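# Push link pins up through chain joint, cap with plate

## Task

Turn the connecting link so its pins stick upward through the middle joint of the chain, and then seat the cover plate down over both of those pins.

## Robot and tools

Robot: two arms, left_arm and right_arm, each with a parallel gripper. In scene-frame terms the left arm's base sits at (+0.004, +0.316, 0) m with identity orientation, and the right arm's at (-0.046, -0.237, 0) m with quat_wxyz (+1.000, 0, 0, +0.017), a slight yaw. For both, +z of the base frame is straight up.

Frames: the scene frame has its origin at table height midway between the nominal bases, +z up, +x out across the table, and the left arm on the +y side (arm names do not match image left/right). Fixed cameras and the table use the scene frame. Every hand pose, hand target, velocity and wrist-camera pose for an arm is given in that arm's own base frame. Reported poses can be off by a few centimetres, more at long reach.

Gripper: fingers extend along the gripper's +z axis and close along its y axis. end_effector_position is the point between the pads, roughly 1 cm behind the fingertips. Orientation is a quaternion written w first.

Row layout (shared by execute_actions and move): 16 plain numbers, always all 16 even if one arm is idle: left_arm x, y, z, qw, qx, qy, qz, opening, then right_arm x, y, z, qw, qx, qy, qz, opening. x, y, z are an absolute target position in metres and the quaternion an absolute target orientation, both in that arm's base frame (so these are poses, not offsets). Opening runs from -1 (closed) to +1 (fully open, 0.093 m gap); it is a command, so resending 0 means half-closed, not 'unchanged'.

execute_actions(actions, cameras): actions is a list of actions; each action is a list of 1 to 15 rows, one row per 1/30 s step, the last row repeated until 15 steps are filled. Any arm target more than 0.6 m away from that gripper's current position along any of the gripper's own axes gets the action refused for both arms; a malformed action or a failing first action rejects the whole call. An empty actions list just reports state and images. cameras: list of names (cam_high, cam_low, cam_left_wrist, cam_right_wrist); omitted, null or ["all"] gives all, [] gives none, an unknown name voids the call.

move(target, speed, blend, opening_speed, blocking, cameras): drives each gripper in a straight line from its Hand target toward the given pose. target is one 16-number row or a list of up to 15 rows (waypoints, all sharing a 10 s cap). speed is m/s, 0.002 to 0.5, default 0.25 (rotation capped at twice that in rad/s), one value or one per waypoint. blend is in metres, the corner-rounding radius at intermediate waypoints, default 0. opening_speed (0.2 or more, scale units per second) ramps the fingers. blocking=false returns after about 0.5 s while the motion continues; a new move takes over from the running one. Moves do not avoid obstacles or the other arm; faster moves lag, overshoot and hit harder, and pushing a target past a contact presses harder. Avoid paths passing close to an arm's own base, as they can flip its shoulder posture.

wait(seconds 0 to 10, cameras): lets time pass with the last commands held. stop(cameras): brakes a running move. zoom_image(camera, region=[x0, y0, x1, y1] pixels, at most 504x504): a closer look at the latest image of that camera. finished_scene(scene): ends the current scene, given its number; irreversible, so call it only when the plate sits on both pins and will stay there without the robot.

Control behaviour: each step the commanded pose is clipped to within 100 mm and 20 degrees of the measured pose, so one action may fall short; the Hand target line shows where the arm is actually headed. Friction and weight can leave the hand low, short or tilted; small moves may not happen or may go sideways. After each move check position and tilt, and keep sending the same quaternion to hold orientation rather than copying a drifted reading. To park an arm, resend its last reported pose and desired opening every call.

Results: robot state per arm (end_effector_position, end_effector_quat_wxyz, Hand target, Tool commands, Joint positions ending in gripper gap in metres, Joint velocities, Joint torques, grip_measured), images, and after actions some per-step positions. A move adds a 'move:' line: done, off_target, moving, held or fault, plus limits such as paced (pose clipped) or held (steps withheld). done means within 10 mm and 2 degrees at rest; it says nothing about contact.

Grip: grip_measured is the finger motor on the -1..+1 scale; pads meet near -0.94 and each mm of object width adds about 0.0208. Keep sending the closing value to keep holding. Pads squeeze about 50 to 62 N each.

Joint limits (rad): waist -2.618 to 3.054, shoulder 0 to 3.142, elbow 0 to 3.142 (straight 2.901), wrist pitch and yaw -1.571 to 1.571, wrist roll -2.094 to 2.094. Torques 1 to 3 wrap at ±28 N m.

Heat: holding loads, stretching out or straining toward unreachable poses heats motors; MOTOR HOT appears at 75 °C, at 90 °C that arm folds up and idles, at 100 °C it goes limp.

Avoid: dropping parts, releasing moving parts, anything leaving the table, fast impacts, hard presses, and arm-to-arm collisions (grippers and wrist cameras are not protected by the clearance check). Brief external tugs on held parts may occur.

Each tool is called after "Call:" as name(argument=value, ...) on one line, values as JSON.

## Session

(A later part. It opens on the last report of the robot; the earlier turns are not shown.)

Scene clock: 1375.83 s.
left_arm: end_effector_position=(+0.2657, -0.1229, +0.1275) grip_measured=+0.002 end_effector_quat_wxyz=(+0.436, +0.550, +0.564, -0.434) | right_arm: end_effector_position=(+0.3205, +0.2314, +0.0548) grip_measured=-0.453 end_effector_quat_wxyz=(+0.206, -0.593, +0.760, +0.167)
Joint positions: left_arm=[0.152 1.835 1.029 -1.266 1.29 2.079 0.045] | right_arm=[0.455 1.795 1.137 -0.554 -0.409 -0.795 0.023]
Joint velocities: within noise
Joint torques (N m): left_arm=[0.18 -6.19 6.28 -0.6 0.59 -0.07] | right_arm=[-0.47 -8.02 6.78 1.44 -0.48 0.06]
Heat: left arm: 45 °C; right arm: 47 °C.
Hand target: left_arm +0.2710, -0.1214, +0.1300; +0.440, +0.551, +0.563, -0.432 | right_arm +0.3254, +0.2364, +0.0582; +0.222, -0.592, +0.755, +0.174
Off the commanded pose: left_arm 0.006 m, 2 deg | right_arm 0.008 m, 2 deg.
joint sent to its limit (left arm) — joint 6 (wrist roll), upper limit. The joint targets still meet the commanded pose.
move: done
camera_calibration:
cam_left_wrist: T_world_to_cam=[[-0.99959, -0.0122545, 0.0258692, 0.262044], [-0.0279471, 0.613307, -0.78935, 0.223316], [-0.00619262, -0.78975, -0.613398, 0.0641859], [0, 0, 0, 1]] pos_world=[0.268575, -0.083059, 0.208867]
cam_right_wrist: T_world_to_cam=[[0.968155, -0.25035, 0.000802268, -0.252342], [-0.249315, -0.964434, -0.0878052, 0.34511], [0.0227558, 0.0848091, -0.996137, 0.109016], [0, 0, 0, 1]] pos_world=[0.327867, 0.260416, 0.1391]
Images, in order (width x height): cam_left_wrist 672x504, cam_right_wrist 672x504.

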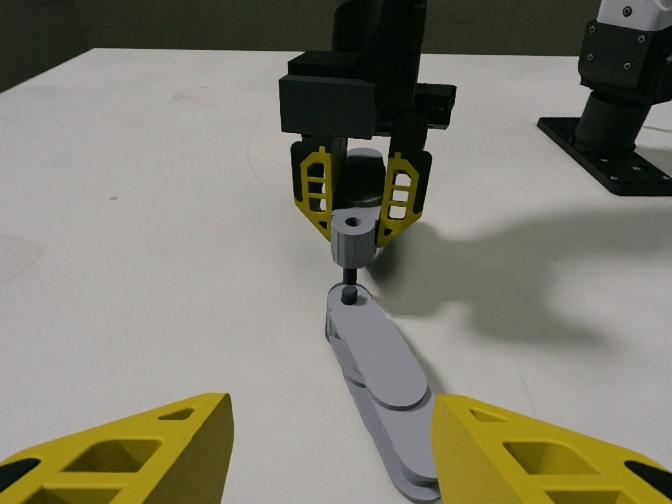

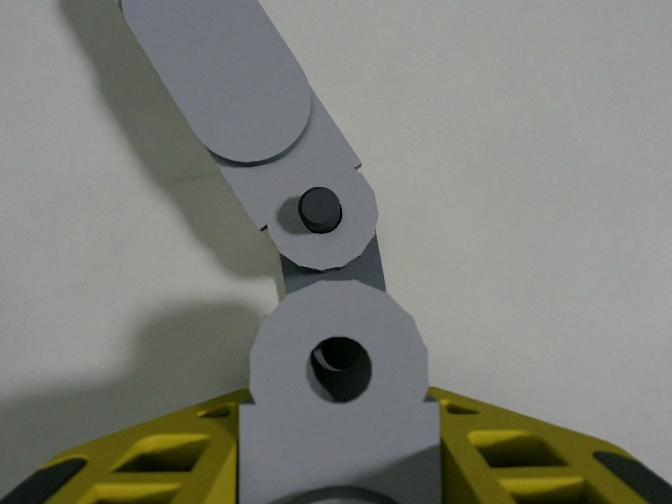

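Call:
move(target=[[0.271,-0.121,0.13,0.4402,0.5534,0.5534,-0.4402,0.0,0.319,0.221,0.125,0.2226,-0.5918,0.7547,0.1745,-0.65],[0.271,-0.121,0.13,0.4402,0.5534,0.5534,-0.4402,0.0,0.3256,0.2355,0.066,0.2226,-0.5918,0.7547,0.1745,-0.65]], speed=0.08, cameras=["cam_left_wrist","cam_right_wrist"])

Call:
zoom_image(camera="cam_right_wrist", region=[280, 270, 400, 430])

Call:
zoom_image(camera="cam_left_wrist", region=[270, 120, 450, 300])

Scene clock: 1394.23 s.
left_arm: end_effector_position=(+0.2657, -0.1229, +0.1275) grip_measured=+0.002 end_effector_quat_wxyz=(+0.436, +0.550, +0.564, -0.434) | right_arm: end_effector_position=(+0.3210, +0.2284, +0.0620) grip_measured=-0.453 end_effector_quat_wxyz=(+0.206, -0.591, +0.761, +0.172)
Joint positions: left_arm=[0.152 1.835 1.029 -1.266 1.29 2.079 0.045] | right_arm=[0.443 1.783 1.152 -0.586 -0.421 -0.801 0.023]
Joint velocities: within noise
Joint torques (N m): left_arm=[0.18 -6.17 6.3 -0.6 0.59 -0.07] | right_arm=[0.18 -8.38 6.94 1.43 -0.45 0]
Heat: left arm: 45 °C; right arm: 47 °C.
Hand target: left_arm +0.2710, -0.1214, +0.1300; +0.440, +0.551, +0.563, -0.432 | right_arm +0.3254, +0.2354, +0.0663; +0.222, -0.592, +0.755, +0.175
Off the commanded pose: left_arm 0.006 m, 2 deg | right_arm 0.009 m, 2 deg.
joint sent to its limit (left arm) — joint 6 (wrist roll), upper limit. The joint targets still meet the commanded pose.
move: done
camera_calibration:
cam_left_wrist: T_world_to_cam=[[-0.99959, -0.0122545, 0.0258692, 0.262044], [-0.0279471, 0.613307, -0.78935, 0.223316], [-0.00619262, -0.78975, -0.613398, 0.0641859], [0, 0, 0, 1]] pos_world=[0.268575, -0.083059, 0.208867]
cam_right_wrist: T_world_to_cam=[[0.967453, -0.252947, -0.00723855, -0.252252], [-0.252502, -0.963078, -0.0933985, 0.344097], [0.0166536, 0.0921864, -0.995602, 0.116694], [0, 0, 0, 1]] pos_world=[0.328984, 0.256828, 0.146493]
Images, in order (width x height): cam_left_wrist 672x504, cam_right_wrist 672x504.

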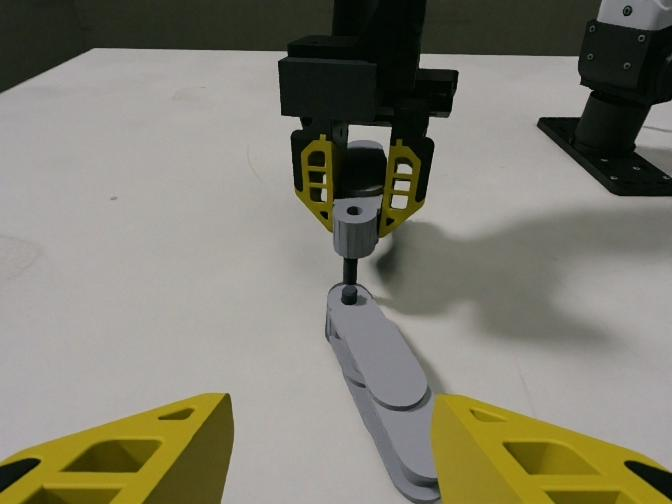

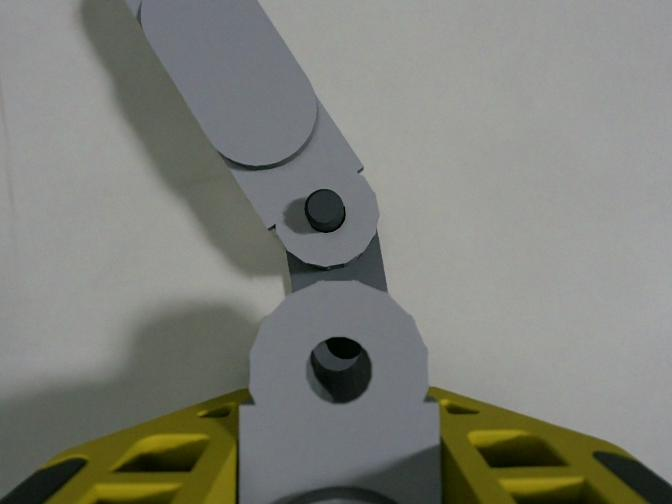

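Scaled by 3.150 from the camera's 672x504 image, which has a finer 960x720 frame.

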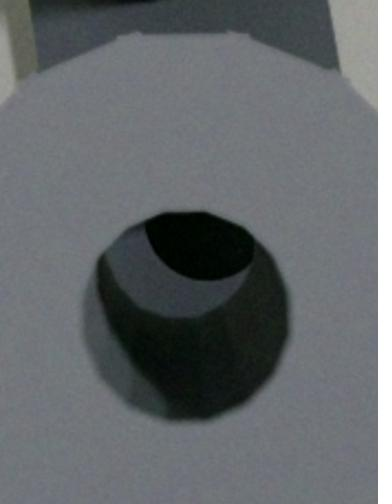

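Scaled by 2.800 from the camera's 672x504 image, which has a finer 960x720 frame.

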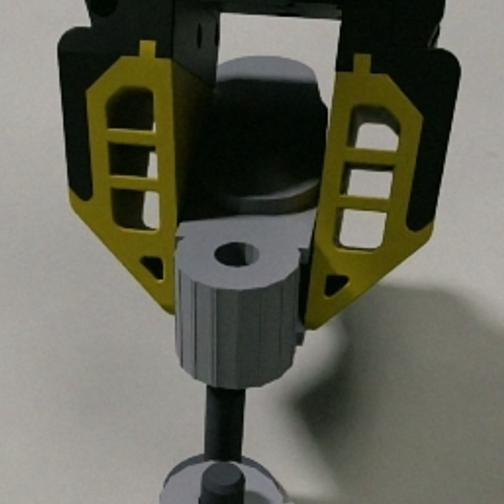

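Call:
move(target=[[0.271,-0.121,0.13,0.4402,0.5534,0.5534,-0.4402,0.0,0.320,0.219,0.120,0.2226,-0.5918,0.7547,0.1745,-0.65],[0.271,-0.121,0.13,0.4402,0.5534,0.5534,-0.4402,0.0,0.3269,0.2346,0.064,0.2226,-0.5918,0.7547,0.1745,-0.65]], speed=0.08, cameras=["cam_left_wrist","cam_right_wrist"])

Call:
zoom_image(camera="cam_right_wrist", region=[280, 270, 400, 430])

Call:
zoom_image(camera="cam_left_wrist", region=[270, 120, 450, 300])

Scene clock: 1407.73 s.
left_arm: end_effector_position=(+0.2657, -0.1229, +0.1275) grip_measured=+0.002 end_effector_quat_wxyz=(+0.436, +0.550, +0.564, -0.434) | right_arm: end_effector_position=(+0.3221, +0.2279, +0.0601) grip_measured=-0.453 end_effector_quat_wxyz=(+0.206, -0.591, +0.761, +0.173)
Joint positions: left_arm=[0.152 1.835 1.029 -1.266 1.29 2.079 0.045] | right_arm=[0.439 1.789 1.152 -0.58 -0.424 -0.805 0.023]
Joint velocities: within noise
Joint torques (N m): left_arm=[0.2 -6.17 6.3 -0.6 0.59 -0.07] | right_arm=[0.21 -8.13 6.63 1.45 -0.41 0.04]
Heat: left arm: 45 °C; right arm: 47 °C.
Hand target: left_arm +0.2710, -0.1214, +0.1300; +0.440, +0.551, +0.563, -0.432 | right_arm +0.3267, +0.2345, +0.0642; +0.222, -0.592, +0.755, +0.175
Off the commanded pose: left_arm 0.006 m, 2 deg | right_arm 0.009 m, 2 deg.
joint sent to its limit (left arm) — joint 6 (wrist roll), upper limit. The joint targets still meet the commanded pose.
move: done
camera_calibration:
cam_left_wrist: T_world_to_cam=[[-0.99959, -0.0122545, 0.0258692, 0.262044], [-0.0279471, 0.613307, -0.78935, 0.223316], [-0.00619262, -0.78975, -0.613398, 0.0641859], [0, 0, 0, 1]] pos_world=[0.268575, -0.083059, 0.208867]
cam_right_wrist: T_world_to_cam=[[0.96766, -0.252131, -0.00807472, -0.253711], [-0.251746, -0.963149, -0.0946968, 0.343496], [0.0160988, 0.093667, -0.995473, 0.114705], [0, 0, 0, 1]] pos_world=[0.330133, 0.256125, 0.144665]
Images, in order (width x height): cam_left_wrist 672x504, cam_right_wrist 672x504.

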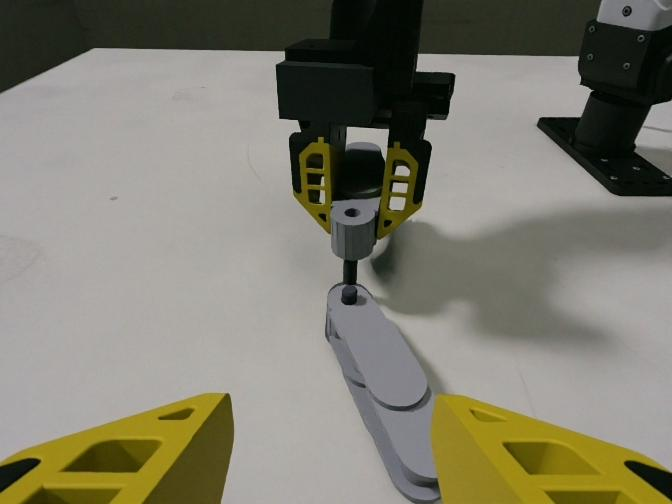

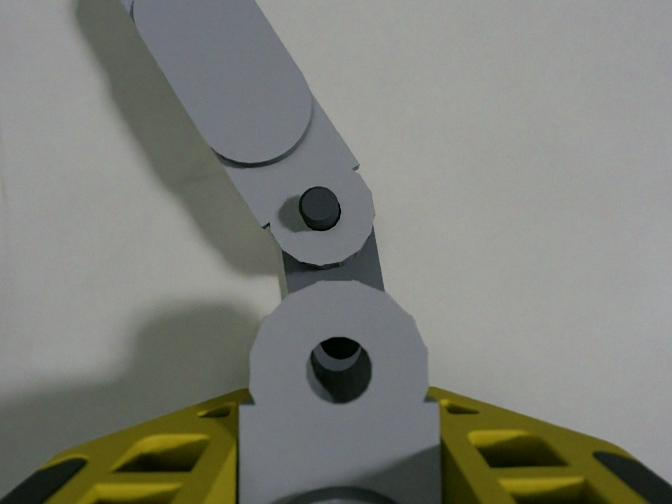

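Scaled by 3.150 from the camera's 672x504 image, which has a finer 960x720 frame.

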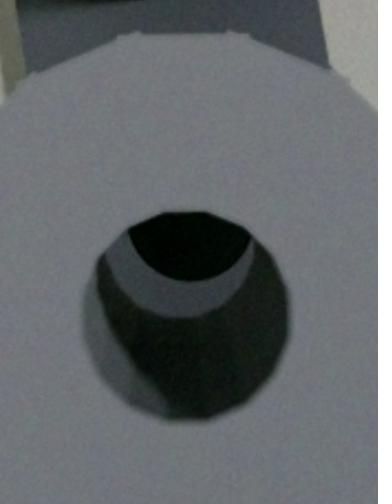

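Scaled by 2.800 from the camera's 672x504 image, which has a finer 960x720 frame.

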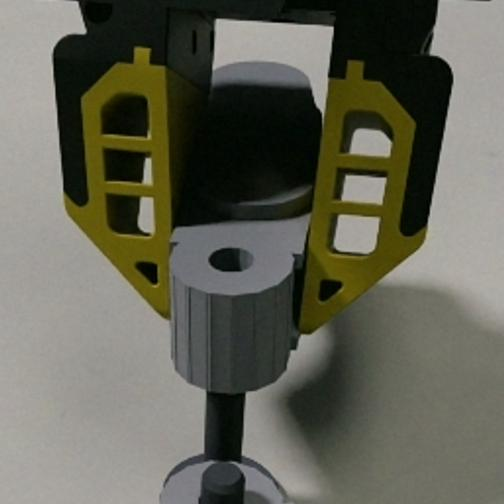

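Call:
move(target=[[0.271,-0.121,0.13,0.4402,0.5534,0.5534,-0.4402,0.0,0.3275,0.2346,0.054,0.2226,-0.5918,0.7547,0.1745,-0.65]], speed=0.03, cameras=["cam_left_wrist","cam_right_wrist"])

Call:
zoom_image(camera="cam_right_wrist", region=[280, 270, 400, 430])

Call:
zoom_image(camera="cam_left_wrist", region=[270, 120, 450, 300])

Scene clock: 1419.47 s.
left_arm: end_effector_position=(+0.2657, -0.1229, +0.1275) grip_measured=+0.002 end_effector_quat_wxyz=(+0.436, +0.550, +0.564, -0.434) | right_arm: end_effector_position=(+0.3230, +0.2283, +0.0515) grip_measured=-0.453 end_effector_quat_wxyz=(+0.208, -0.591, +0.760, +0.172)
Joint positions: left_arm=[0.152 1.835 1.029 -1.266 1.29 2.079 0.045] | right_arm=[0.439 1.804 1.132 -0.543 -0.424 -0.805 0.023]
Joint velocities: within noise
Joint torques (N m): left_arm=[0.18 -6.17 6.31 -0.6 0.58 -0.07] | right_arm=[0.29 -8.02 6.79 1.48 -0.45 0.03]
Heat: left arm: 45 °C; right arm: 47 °C.
Hand target: left_arm +0.2710, -0.1214, +0.1300; +0.440, +0.551, +0.563, -0.432 | right_arm +0.3272, +0.2345, +0.0542; +0.222, -0.592, +0.755, +0.175
Off the commanded pose: left_arm 0.006 m, 2 deg | right_arm 0.008 m, 2 deg.
joint sent to its limit (left arm) — joint 6 (wrist roll), upper limit. The joint targets still meet the commanded pose.
move: done
camera_calibration:
cam_left_wrist: T_world_to_cam=[[-0.99959, -0.0122545, 0.0258692, 0.262044], [-0.0279471, 0.613307, -0.78935, 0.223316], [-0.00619262, -0.78975, -0.613398, 0.0641859], [0, 0, 0, 1]] pos_world=[0.268575, -0.083059, 0.208867]
cam_right_wrist: T_world_to_cam=[[0.967593, -0.252438, -0.00622016, -0.254559], [-0.251847, -0.962955, -0.0963908, 0.343397], [0.0183429, 0.0948336, -0.995324, 0.105072], [0, 0, 0, 1]] pos_world=[0.330865, 0.256451, 0.136098]
Images, in order (width x height): cam_left_wrist 672x504, cam_right_wrist 672x504.

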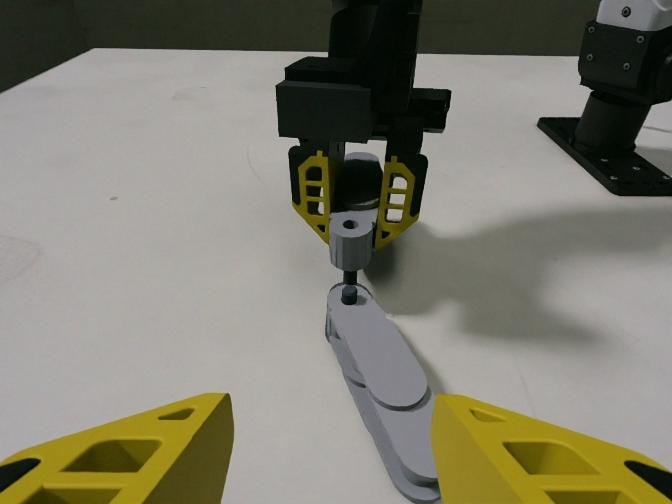

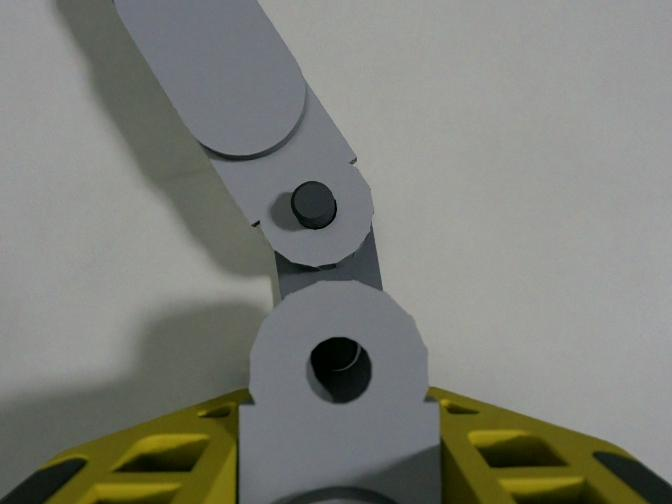

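Scaled by 3.150 from the camera's 672x504 image, which has a finer 960x720 frame.

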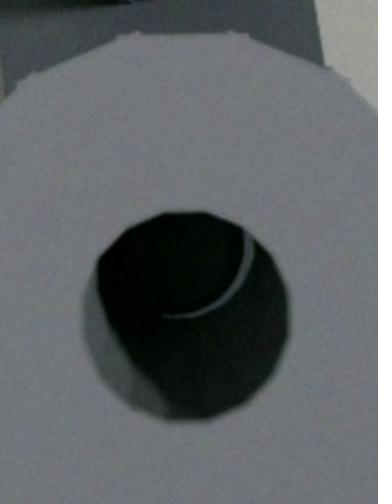

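Scaled by 2.800 from the camera's 672x504 image, which has a finer 960x720 frame.

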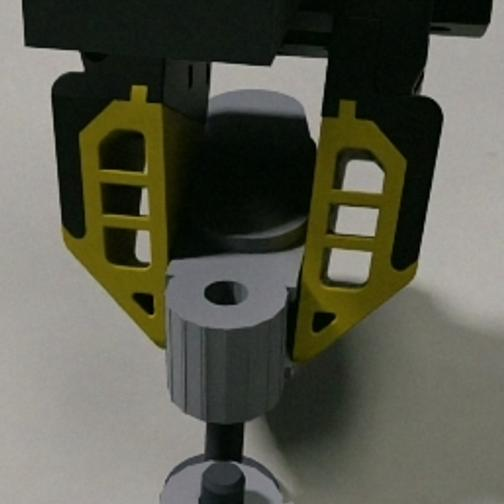

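Call:
move(target=[[0.271,-0.121,0.13,0.4402,0.5534,0.5534,-0.4402,0.0,0.3271,0.2344,0.046,0.2226,-0.5918,0.7547,0.1745,-0.65]], speed=0.03, cameras=["cam_left_wrist","cam_right_wrist"])

Call:
zoom_image(camera="cam_right_wrist", region=[280, 270, 400, 430])

Call:
zoom_image(camera="cam_left_wrist", region=[270, 120, 450, 300])

Scene clock: 1427.30 s.
left_arm: end_effector_position=(+0.2657, -0.1229, +0.1275) grip_measured=+0.002 end_effector_quat_wxyz=(+0.436, +0.550, +0.564, -0.434) | right_arm: end_effector_position=(+0.3228, +0.2282, +0.0436) grip_measured=-0.453 end_effector_quat_wxyz=(+0.208, -0.591, +0.760, +0.172)
Joint positions: left_arm=[0.152 1.835 1.029 -1.266 1.29 2.079 0.045] | right_arm=[0.439 1.816 1.113 -0.511 -0.424 -0.805 0.023]
Joint velocities: within noise
Joint torques (N m): left_arm=[0.17 -6.16 6.3 -0.6 0.59 -0.07] | right_arm=[0.35 -7.94 6.67 1.47 -0.42 0.03]
Heat: left arm: 44 °C; right arm: 46 °C.
Hand target: left_arm +0.2710, -0.1214, +0.1300; +0.440, +0.551, +0.563, -0.432 | right_arm +0.3269, +0.2343, +0.0462; +0.222, -0.592, +0.755, +0.175
Off the commanded pose: left_arm 0.006 m, 2 deg | right_arm 0.008 m, 2 deg.
joint sent to its limit (left arm) — joint 6 (wrist roll), upper limit. The joint targets still meet the commanded pose.
move: done
camera_calibration:
cam_left_wrist: T_world_to_cam=[[-0.99959, -0.0122545, 0.0258692, 0.262044], [-0.0279471, 0.613307, -0.78935, 0.223316], [-0.00619262, -0.78975, -0.613398, 0.0641859], [0, 0, 0, 1]] pos_world=[0.268575, -0.083059, 0.208867]
cam_right_wrist: T_world_to_cam=[[0.967597, -0.252436, -0.00563384, -0.254434], [-0.25178, -0.962923, -0.096877, 0.342464], [0.0190303, 0.0951565, -0.99528, 0.0969468], [0, 0, 0, 1]] pos_world=[0.330571, 0.256313, 0.128233]
Images, in order (width x height): cam_left_wrist 672x504, cam_right_wrist 672x504.

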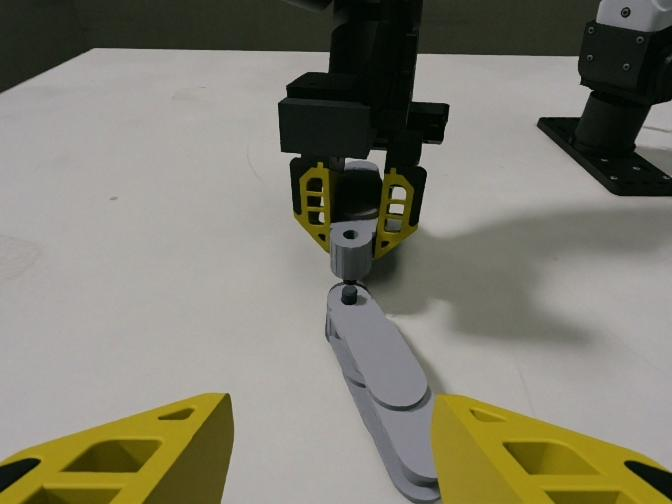

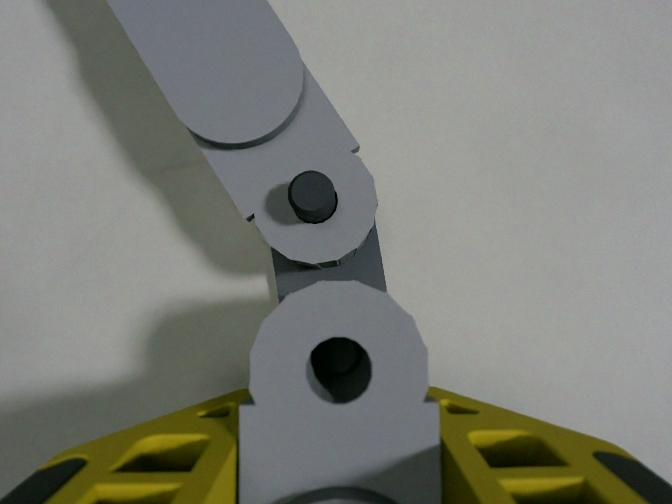

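Scaled by 3.150 from the camera's 672x504 image, which has a finer 960x720 frame.

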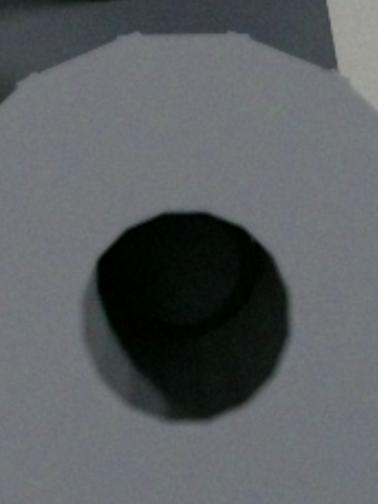

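Scaled by 2.800 from the camera's 672x504 image, which has a finer 960x720 frame.

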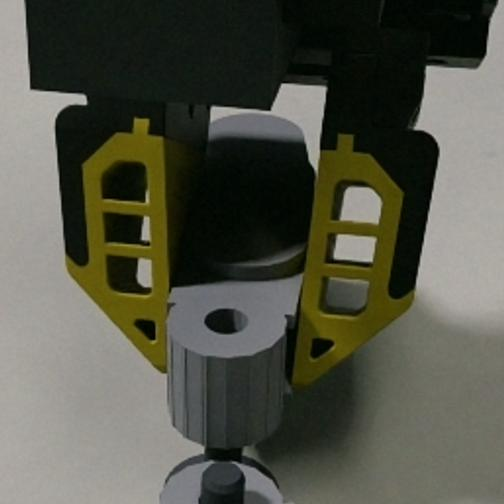

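Call:
move(target=[[0.271,-0.121,0.13,0.4402,0.5534,0.5534,-0.4402,0.0,0.3271,0.2344,0.026,0.2226,-0.5918,0.7547,0.1745,-0.65]], speed=0.03, cameras=["cam_left_wrist","cam_right_wrist"])

Call:
zoom_image(camera="cam_left_wrist", region=[270, 150, 450, 330])

Scene clock: 1434.43 s.
left_arm: end_effector_position=(+0.2657, -0.1229, +0.1275) grip_measured=+0.002 end_effector_quat_wxyz=(+0.436, +0.550, +0.564, -0.434) | right_arm: end_effector_position=(+0.3227, +0.2282, +0.0243) grip_measured=-0.453 end_effector_quat_wxyz=(+0.208, -0.591, +0.760, +0.172)
Joint positions: left_arm=[0.152 1.835 1.029 -1.266 1.29 2.079 0.045] | right_arm=[0.439 1.852 1.072 -0.434 -0.424 -0.805 0.023]
Joint velocities: within noise
Joint torques (N m): left_arm=[0.17 -6.17 6.3 -0.6 0.59 -0.07] | right_arm=[0.06 -8.06 6.27 1.48 -0.41 0.05]
Heat: left arm: 44 °C; right arm: 46 °C.
Hand target: left_arm +0.2710, -0.1214, +0.1300; +0.440, +0.551, +0.563, -0.432 | right_arm +0.3268, +0.2343, +0.0262; +0.222, -0.592, +0.755, +0.175
Off the commanded pose: left_arm 0.006 m, 2 deg | right_arm 0.008 m, 2 deg.
joint sent to its limit (left arm) — joint 6 (wrist roll), upper limit. The joint targets still meet the commanded pose.
move: done
camera_calibration:
cam_left_wrist: T_world_to_cam=[[-0.99959, -0.0122545, 0.0258692, 0.262044], [-0.0279471, 0.613307, -0.78935, 0.223316], [-0.00619262, -0.78975, -0.613398, 0.0641859], [0, 0, 0, 1]] pos_world=[0.268575, -0.083059, 0.208867]
cam_right_wrist: T_world_to_cam=[[0.967599, -0.252435, -0.00534068, -0.254528], [-0.251747, -0.962908, -0.0971201, 0.340566], [0.0193739, 0.0953179, -0.995258, 0.0775871], [0, 0, 0, 1]] pos_world=[0.330515, 0.256287, 0.108936]
Images, in order (width x height): cam_left_wrist 672x504, cam_right_wrist 672x504.

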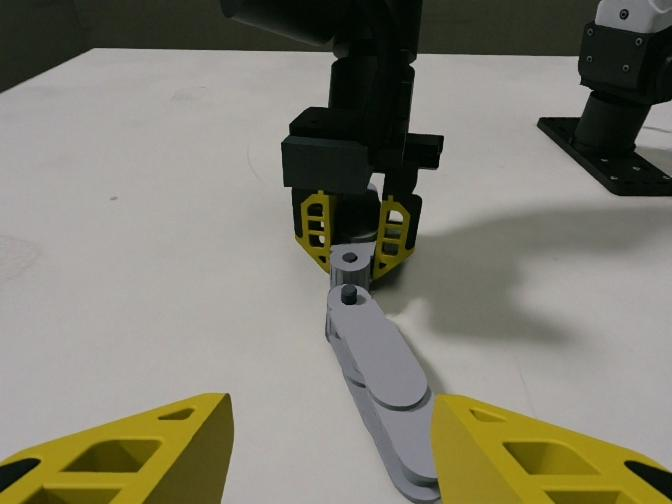

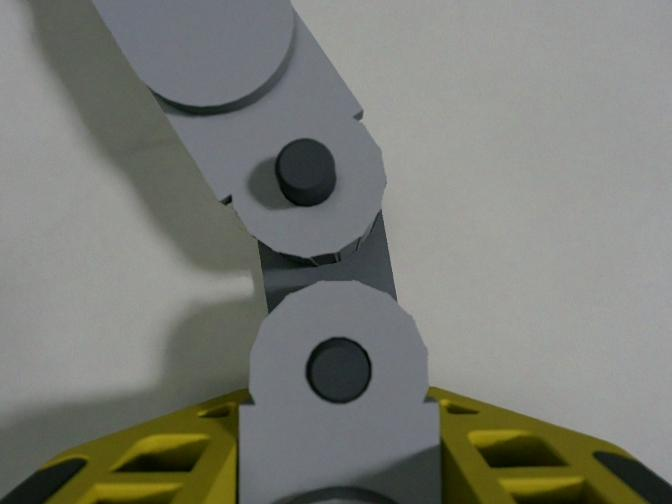

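Scaled by 2.800 from the camera's 672x504 image, which has a finer 960x720 frame.

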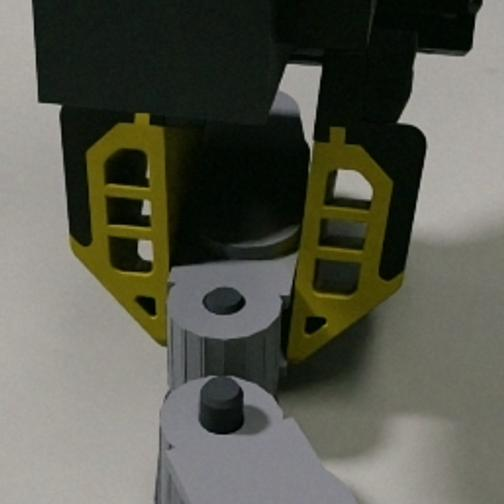

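Call:
move(target=[[0.271,-0.121,0.13,0.4402,0.5534,0.5534,-0.4402,0.0,0.3271,0.2344,0.0165,0.2226,-0.5918,0.7547,0.1745,-0.65]], speed=0.03, cameras=["cam_left_wrist","cam_right_wrist"])

Call:
zoom_image(camera="cam_left_wrist", region=[270, 150, 450, 330])

Scene clock: 1439.33 s.
left_arm: end_effector_position=(+0.2657, -0.1229, +0.1275) grip_measured=+0.002 end_effector_quat_wxyz=(+0.436, +0.550, +0.564, -0.434) | right_arm: end_effector_position=(+0.3242, +0.2289, +0.0170) grip_measured=-0.453 end_effector_quat_wxyz=(+0.212, -0.591, +0.759, +0.171)
Joint positions: left_arm=[0.152 1.835 1.029 -1.266 1.29 2.079 0.045] | right_arm=[0.439 1.869 1.057 -0.394 -0.424 -0.805 0.023]
Joint velocities: within noise
Joint torques (N m): left_arm=[0.2 -6.19 6.31 -0.6 0.58 -0.07] | right_arm=[0.28 -7.86 6.13 1.47 -0.39 0.07]
Heat: left arm: 44 °C; right arm: 46 °C.
Hand target: left_arm +0.2710, -0.1214, +0.1300; +0.440, +0.551, +0.563, -0.432 | right_arm +0.3270, +0.2344, +0.0167; +0.222, -0.592, +0.755, +0.175
Off the commanded pose: left_arm 0.006 m, 2 deg | right_arm 0.006 m, 1 deg.
joint sent to its limit (left arm) — joint 6 (wrist roll), upper limit. The joint targets still meet the commanded pose.
move: done
camera_calibration:
cam_left_wrist: T_world_to_cam=[[-0.99959, -0.0122545, 0.0258692, 0.262044], [-0.0279471, 0.613307, -0.78935, 0.223316], [-0.00619262, -0.78975, -0.613398, 0.0641859], [0, 0, 0, 1]] pos_world=[0.268575, -0.083059, 0.208867]
cam_right_wrist: T_world_to_cam=[[0.967616, -0.252427, 0.000815858, -0.255942], [-0.251024, -0.962568, -0.102222, 0.340671], [0.0265888, 0.0987065, -0.994761, 0.0670253], [0, 0, 0, 1]] pos_world=[0.331388, 0.256697, 0.101707]
Images, in order (width x height): cam_left_wrist 672x504, cam_right_wrist 672x504.

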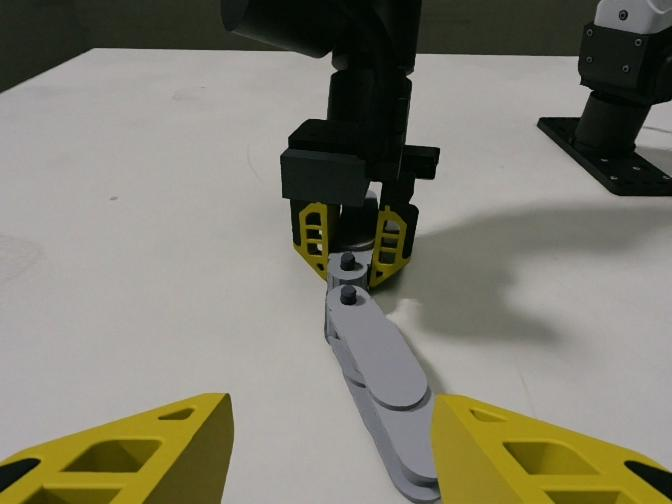

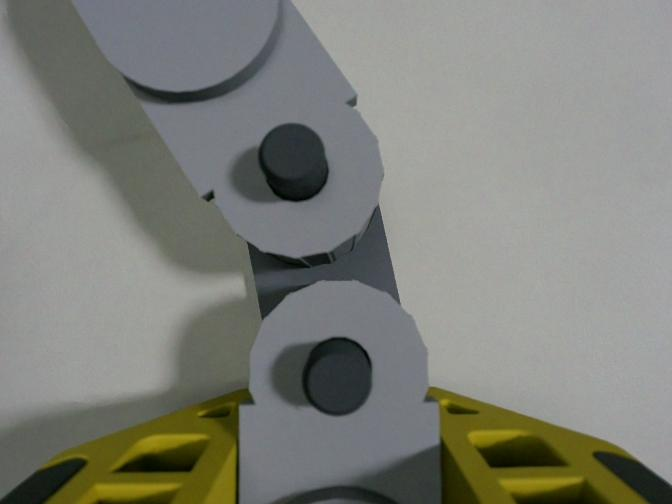

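Scaled by 2.800 from the camera's 672x504 image, which has a finer 960x720 frame.

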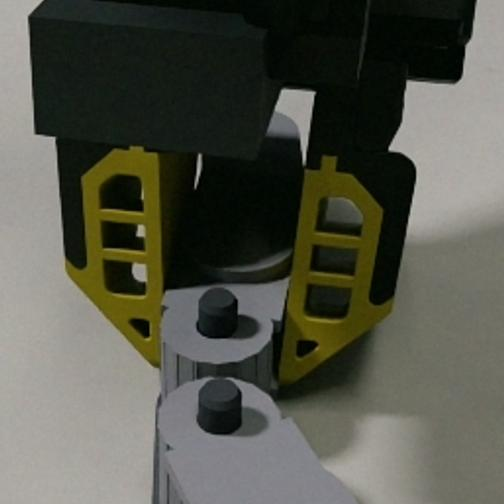

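Call:
move(target=[[0.271,-0.121,0.13,0.4402,0.5534,0.5534,-0.4402,0.0,0.3250,0.2320,0.016,0.2226,-0.5918,0.7547,0.1745,0.1],[0.271,-0.121,0.13,0.4402,0.5534,0.5534,-0.4402,0.0,0.3300,0.2370,0.10,0.2226,-0.5918,0.7547,0.1745,0.1],[0.271,-0.121,0.13,0.4402,0.5534,0.5534,-0.4402,0.0,0.30,0.16,0.20,0.2226,-0.5918,0.7547,0.1745,0.1]], speed=[0.03,0.1,0.2], blend=[0,0.02,0], opening_speed=0.8)

Call:
zoom_image(camera="cam_high", region=[0, 250, 200, 450])

Scene clock: 1452.73 s.
left_arm: end_effector_position=(+0.2657, -0.1229, +0.1275) grip_measured=+0.002 end_effector_quat_wxyz=(+0.436, +0.550, +0.564, -0.434) | right_arm: end_effector_position=(+0.3011, +0.1611, +0.1929) grip_measured=+0.099 end_effector_quat_wxyz=(+0.219, -0.591, +0.757, +0.173)
Joint positions: left_arm=[0.152 1.835 1.029 -1.266 1.29 2.079 0.045] | right_arm=[0.257 1.561 1.434 -1.152 -0.491 -0.995 0.05]
Joint velocities: within noise
Joint torques (N m): left_arm=[0.2 -6.19 6.3 -0.6 0.59 -0.07] | right_arm=[-0.95 -6.89 8.8 0.78 -0.5 -0.13]
Heat: left arm: 44 °C; right arm: 46 °C.
Hand target: left_arm +0.2710, -0.1214, +0.1300; +0.440, +0.551, +0.563, -0.432 | right_arm +0.3000, +0.1600, +0.2000; +0.223, -0.592, +0.755, +0.174
Off the commanded pose: left_arm 0.006 m, 2 deg | right_arm 0.007 m, 1 deg.
joint sent to its limit (left arm) — joint 6 (wrist roll), upper limit. The joint targets still meet the commanded pose.
move: done
camera_calibration:
cam_left_wrist: T_world_to_cam=[[-0.99959, -0.0122545, 0.0258692, 0.262044], [-0.0279471, 0.613307, -0.78935, 0.223316], [-0.00619262, -0.78975, -0.613398, 0.0641859], [0, 0, 0, 1]] pos_world=[0.268575, -0.083059, 0.208867]
cam_right_wrist: T_world_to_cam=[[0.967856, -0.251427, 0.00628675, -0.252102], [-0.249053, -0.961599, -0.115326, 0.289456], [0.0350415, 0.110054, -0.993308, 0.244729], [0, 0, 0, 1]] pos_world=[0.307512, 0.188022, 0.278058]

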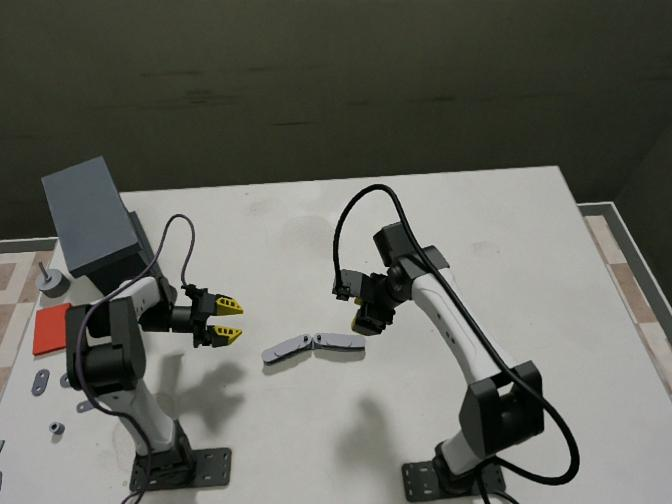

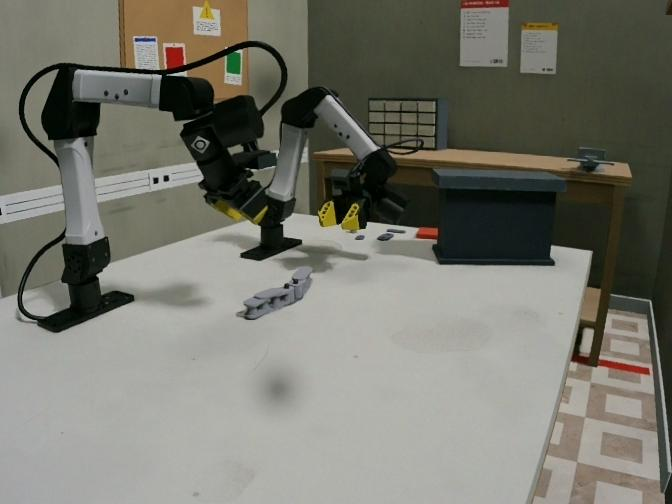

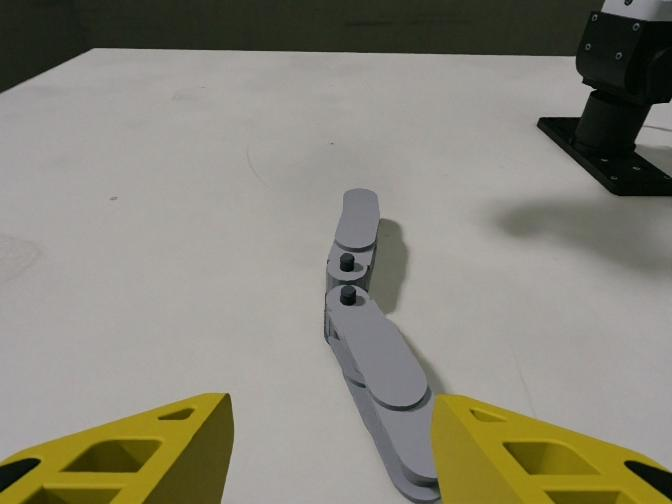

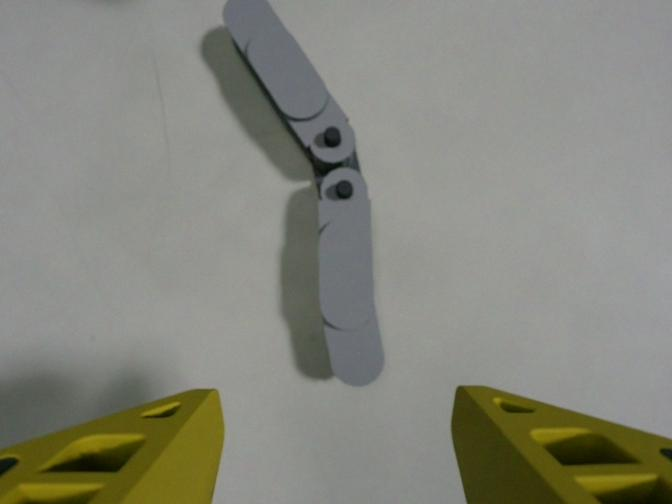

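Scaled by 2.520 from the camera's 672x504 image, which has a finer 960x720 frame.

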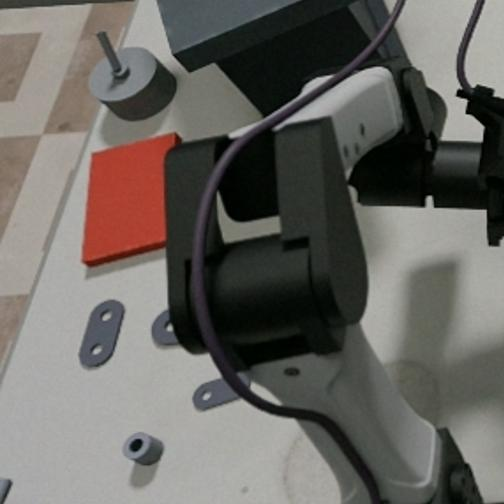

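Call:
move(target=[[0.26,0.0,0.28,0.30,0.30,0.85,-0.25,0.0,0.28,0.12,0.22,0.2226,-0.5918,0.7547,0.1745,0.1],[0.20,0.20,0.28,0.2588,0.0,0.9659,0.0,0.0,0.28,0.12,0.22,0.2226,-0.5918,0.7547,0.1745,0.1],[0.18,0.37,0.15,0.2588,0.0,0.9659,0.0,0.0,0.28,0.12,0.22,0.2226,-0.5918,0.7547,0.1745,0.1]], speed=0.2, blend=0.03)

Call:
zoom_image(camera="cam_high", region=[0, 330, 140, 450])

Scene clock: 1474.53 s.
left_arm: end_effector_position=(+0.1758, +0.3603, +0.1428) grip_measured=+0.002 end_effector_quat_wxyz=(+0.245, -0.008, +0.969, -0.016) | right_arm: end_effector_position=(+0.2817, +0.1215, +0.2093) grip_measured=+0.099 end_effector_quat_wxyz=(+0.212, -0.591, +0.758, +0.178)
Joint positions: left_arm=[1.314 1.947 1.728 -1.244 0.485 1.27 0.045] | right_arm=[0.129 1.504 1.453 -1.314 -0.525 -1.141 0.05]
Joint velocities: within noise
Joint torques (N m): left_arm=[0.21 -9.31 8.21 0.65 0.53 -0.09] | right_arm=[-1.13 -7.17 8.55 0.56 -0.51 -0.05]
Heat: left arm: 44 °C; right arm: 48 °C.
Hand target: left_arm +0.1797, +0.3697, +0.1502; +0.259, +0.000, +0.966, +0.000 | right_arm +0.2800, +0.1201, +0.2198; +0.223, -0.592, +0.755, +0.174
Off the commanded pose: left_arm 0.013 m, 3 deg | right_arm 0.011 m, 1 deg.
move: off_target (left_arm, right_arm)
camera_calibration:
cam_left_wrist: T_world_to_cam=[[0.0168879, -0.99864, 0.0493172, 0.351074], [-0.996642, -0.0207655, -0.0792028, 0.233884], [0.0801193, -0.047814, -0.995638, 0.226666], [0, 0, 0, 1]] pos_world=[0.209009, 0.366292, 0.226887]
cam_right_wrist: T_world_to_cam=[[0.968646, -0.248294, -0.00861221, -0.240857], [-0.247715, -0.962572, -0.109966, 0.247013], [0.0190141, 0.108652, -0.993898, 0.270792], [0, 0, 0, 1]] pos_world=[0.289345, 0.148543, 0.294228]

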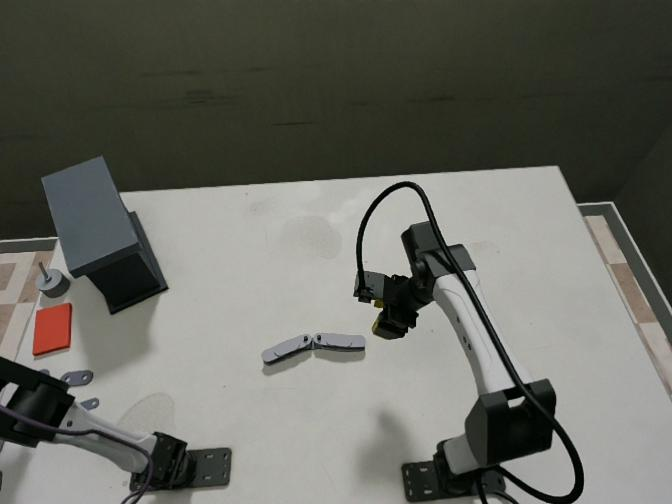

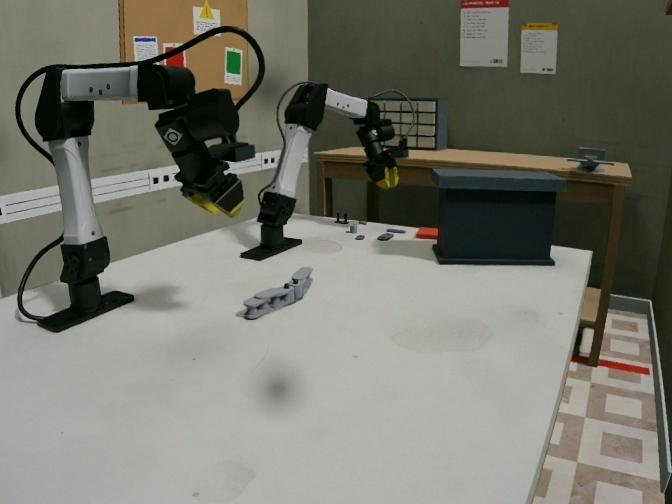

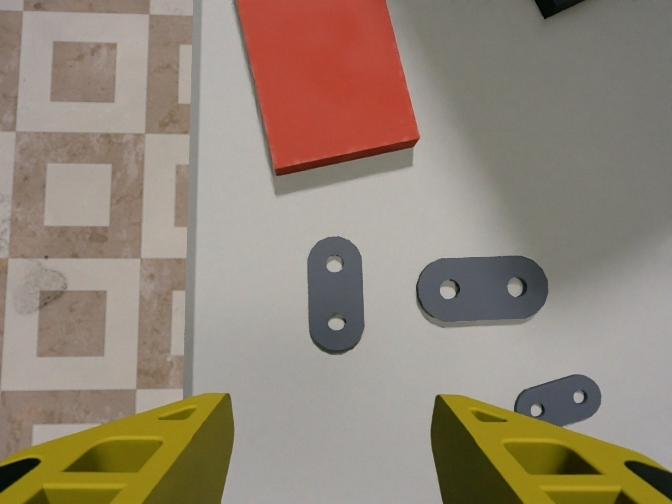

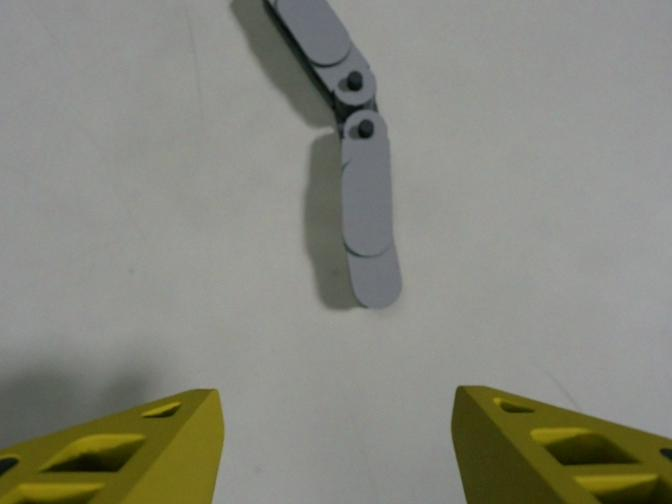

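Scaled by 3.600 from the camera's 672x504 image, which has a finer 960x720 frame.

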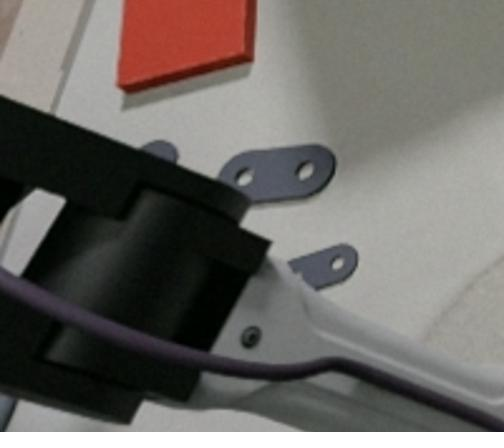

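Call:
zoom_image(camera="cam_left_wrist", region=[295, 225, 375, 365])

Call:
zoom_image(camera="cam_left_wrist", region=[410, 225, 610, 435])

Scaled by 3.600 from the camera's 672x504 image, which has a finer 960x720 frame.

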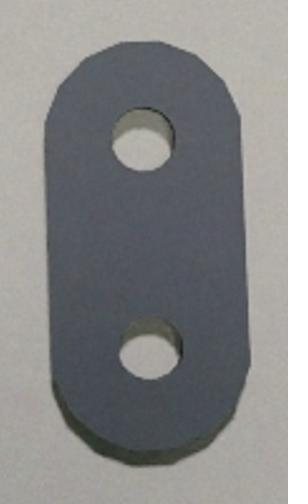

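Scaled by 2.400 from the camera's 672x504 image, which has a finer 960x720 frame.

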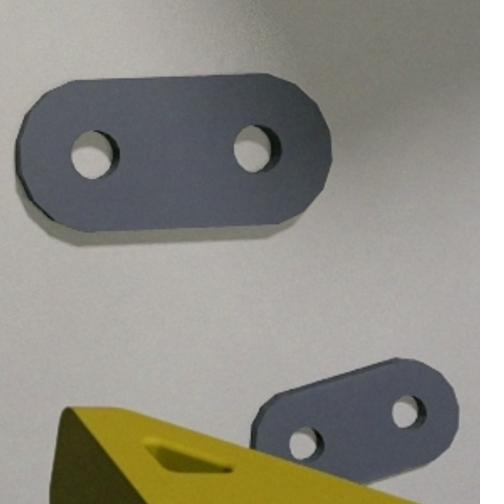

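Call:
execute_actions(actions=[])

Scene clock: 1540.77 s.
left_arm: end_effector_position=(+0.1759, +0.3603, +0.1428) grip_measured=+0.002 end_effector_quat_wxyz=(+0.245, -0.008, +0.969, -0.016) | right_arm: end_effector_position=(+0.2816, +0.1215, +0.2092) grip_measured=+0.099 end_effector_quat_wxyz=(+0.212, -0.591, +0.758, +0.178)
Joint positions: left_arm=[1.314 1.947 1.728 -1.244 0.486 1.271 0.045] | right_arm=[0.129 1.504 1.453 -1.315 -0.525 -1.141 0.05]
Joint velocities: within noise
Joint torques (N m): left_arm=[0.2 -9.28 8.23 0.65 0.53 -0.06] | right_arm=[-1.02 -7.01 8.64 0.55 -0.5 -0.11]
Heat: left arm: 48 °C; right arm: 47 °C.
Hand target: left_arm +0.1797, +0.3696, +0.1502; +0.259, +0.000, +0.966, +0.000 | right_arm +0.2799, +0.1200, +0.2198; +0.223, -0.592, +0.755, +0.174
Tool commands: left_gripper/opening=+0.0 right_gripper/opening=+0.1
Off the commanded pose: left_arm 0.013 m, 3 deg | right_arm 0.011 m, 1 deg.
camera_calibration:
cam_left_wrist: T_world_to_cam=[[0.0160989, -0.998661, 0.0491596, 0.351203], [-0.996598, -0.0200016, -0.0799577, 0.233821], [0.0808339, -0.0477051, -0.995585, 0.226542], [0, 0, 0, 1]] pos_world=[0.209059, 0.366217, 0.226973]
cam_right_wrist: T_world_to_cam=[[0.968643, -0.248295, -0.00896653, -0.240706], [-0.247756, -0.962577, -0.109826, 0.246964], [0.0186381, 0.108603, -0.99391, 0.270892], [0, 0, 0, 1]] pos_world=[0.289296, 0.148536, 0.294207]

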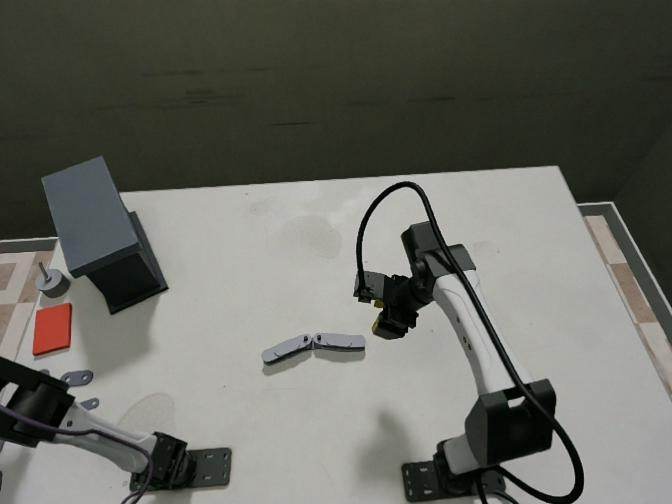

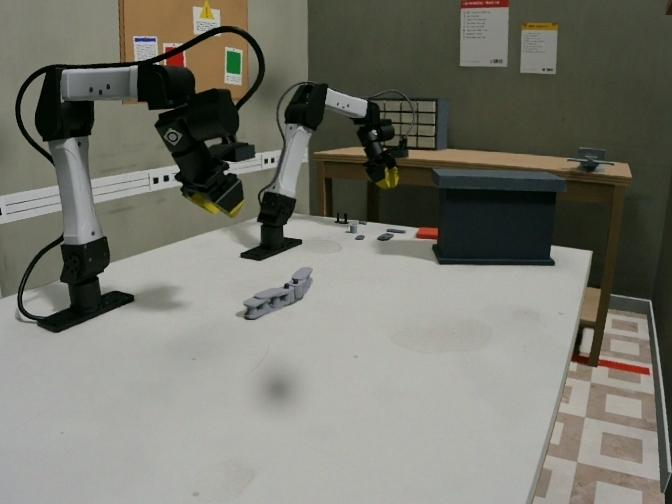

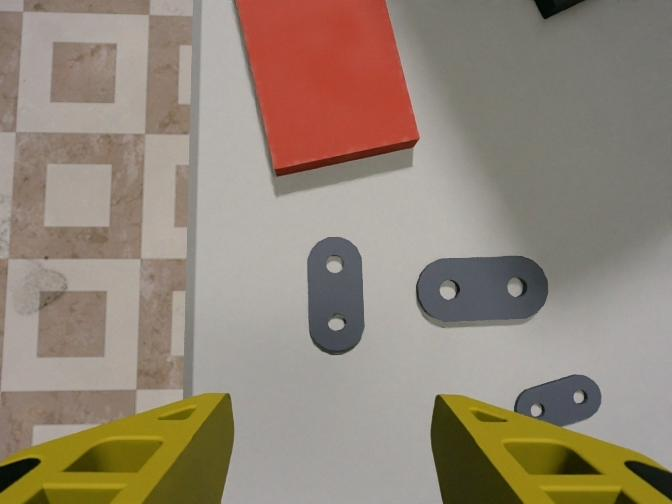

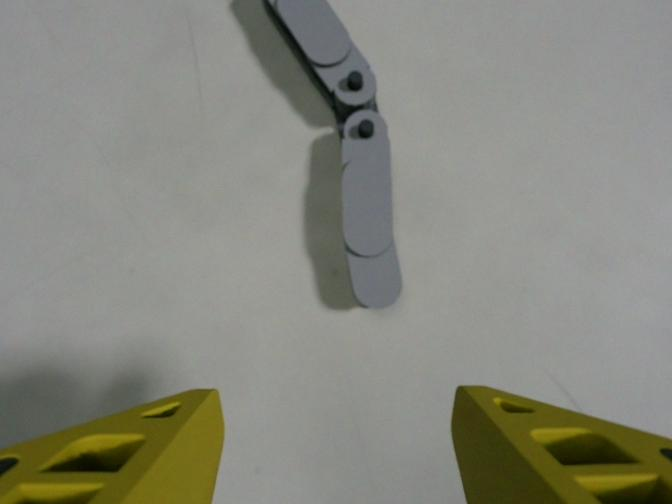

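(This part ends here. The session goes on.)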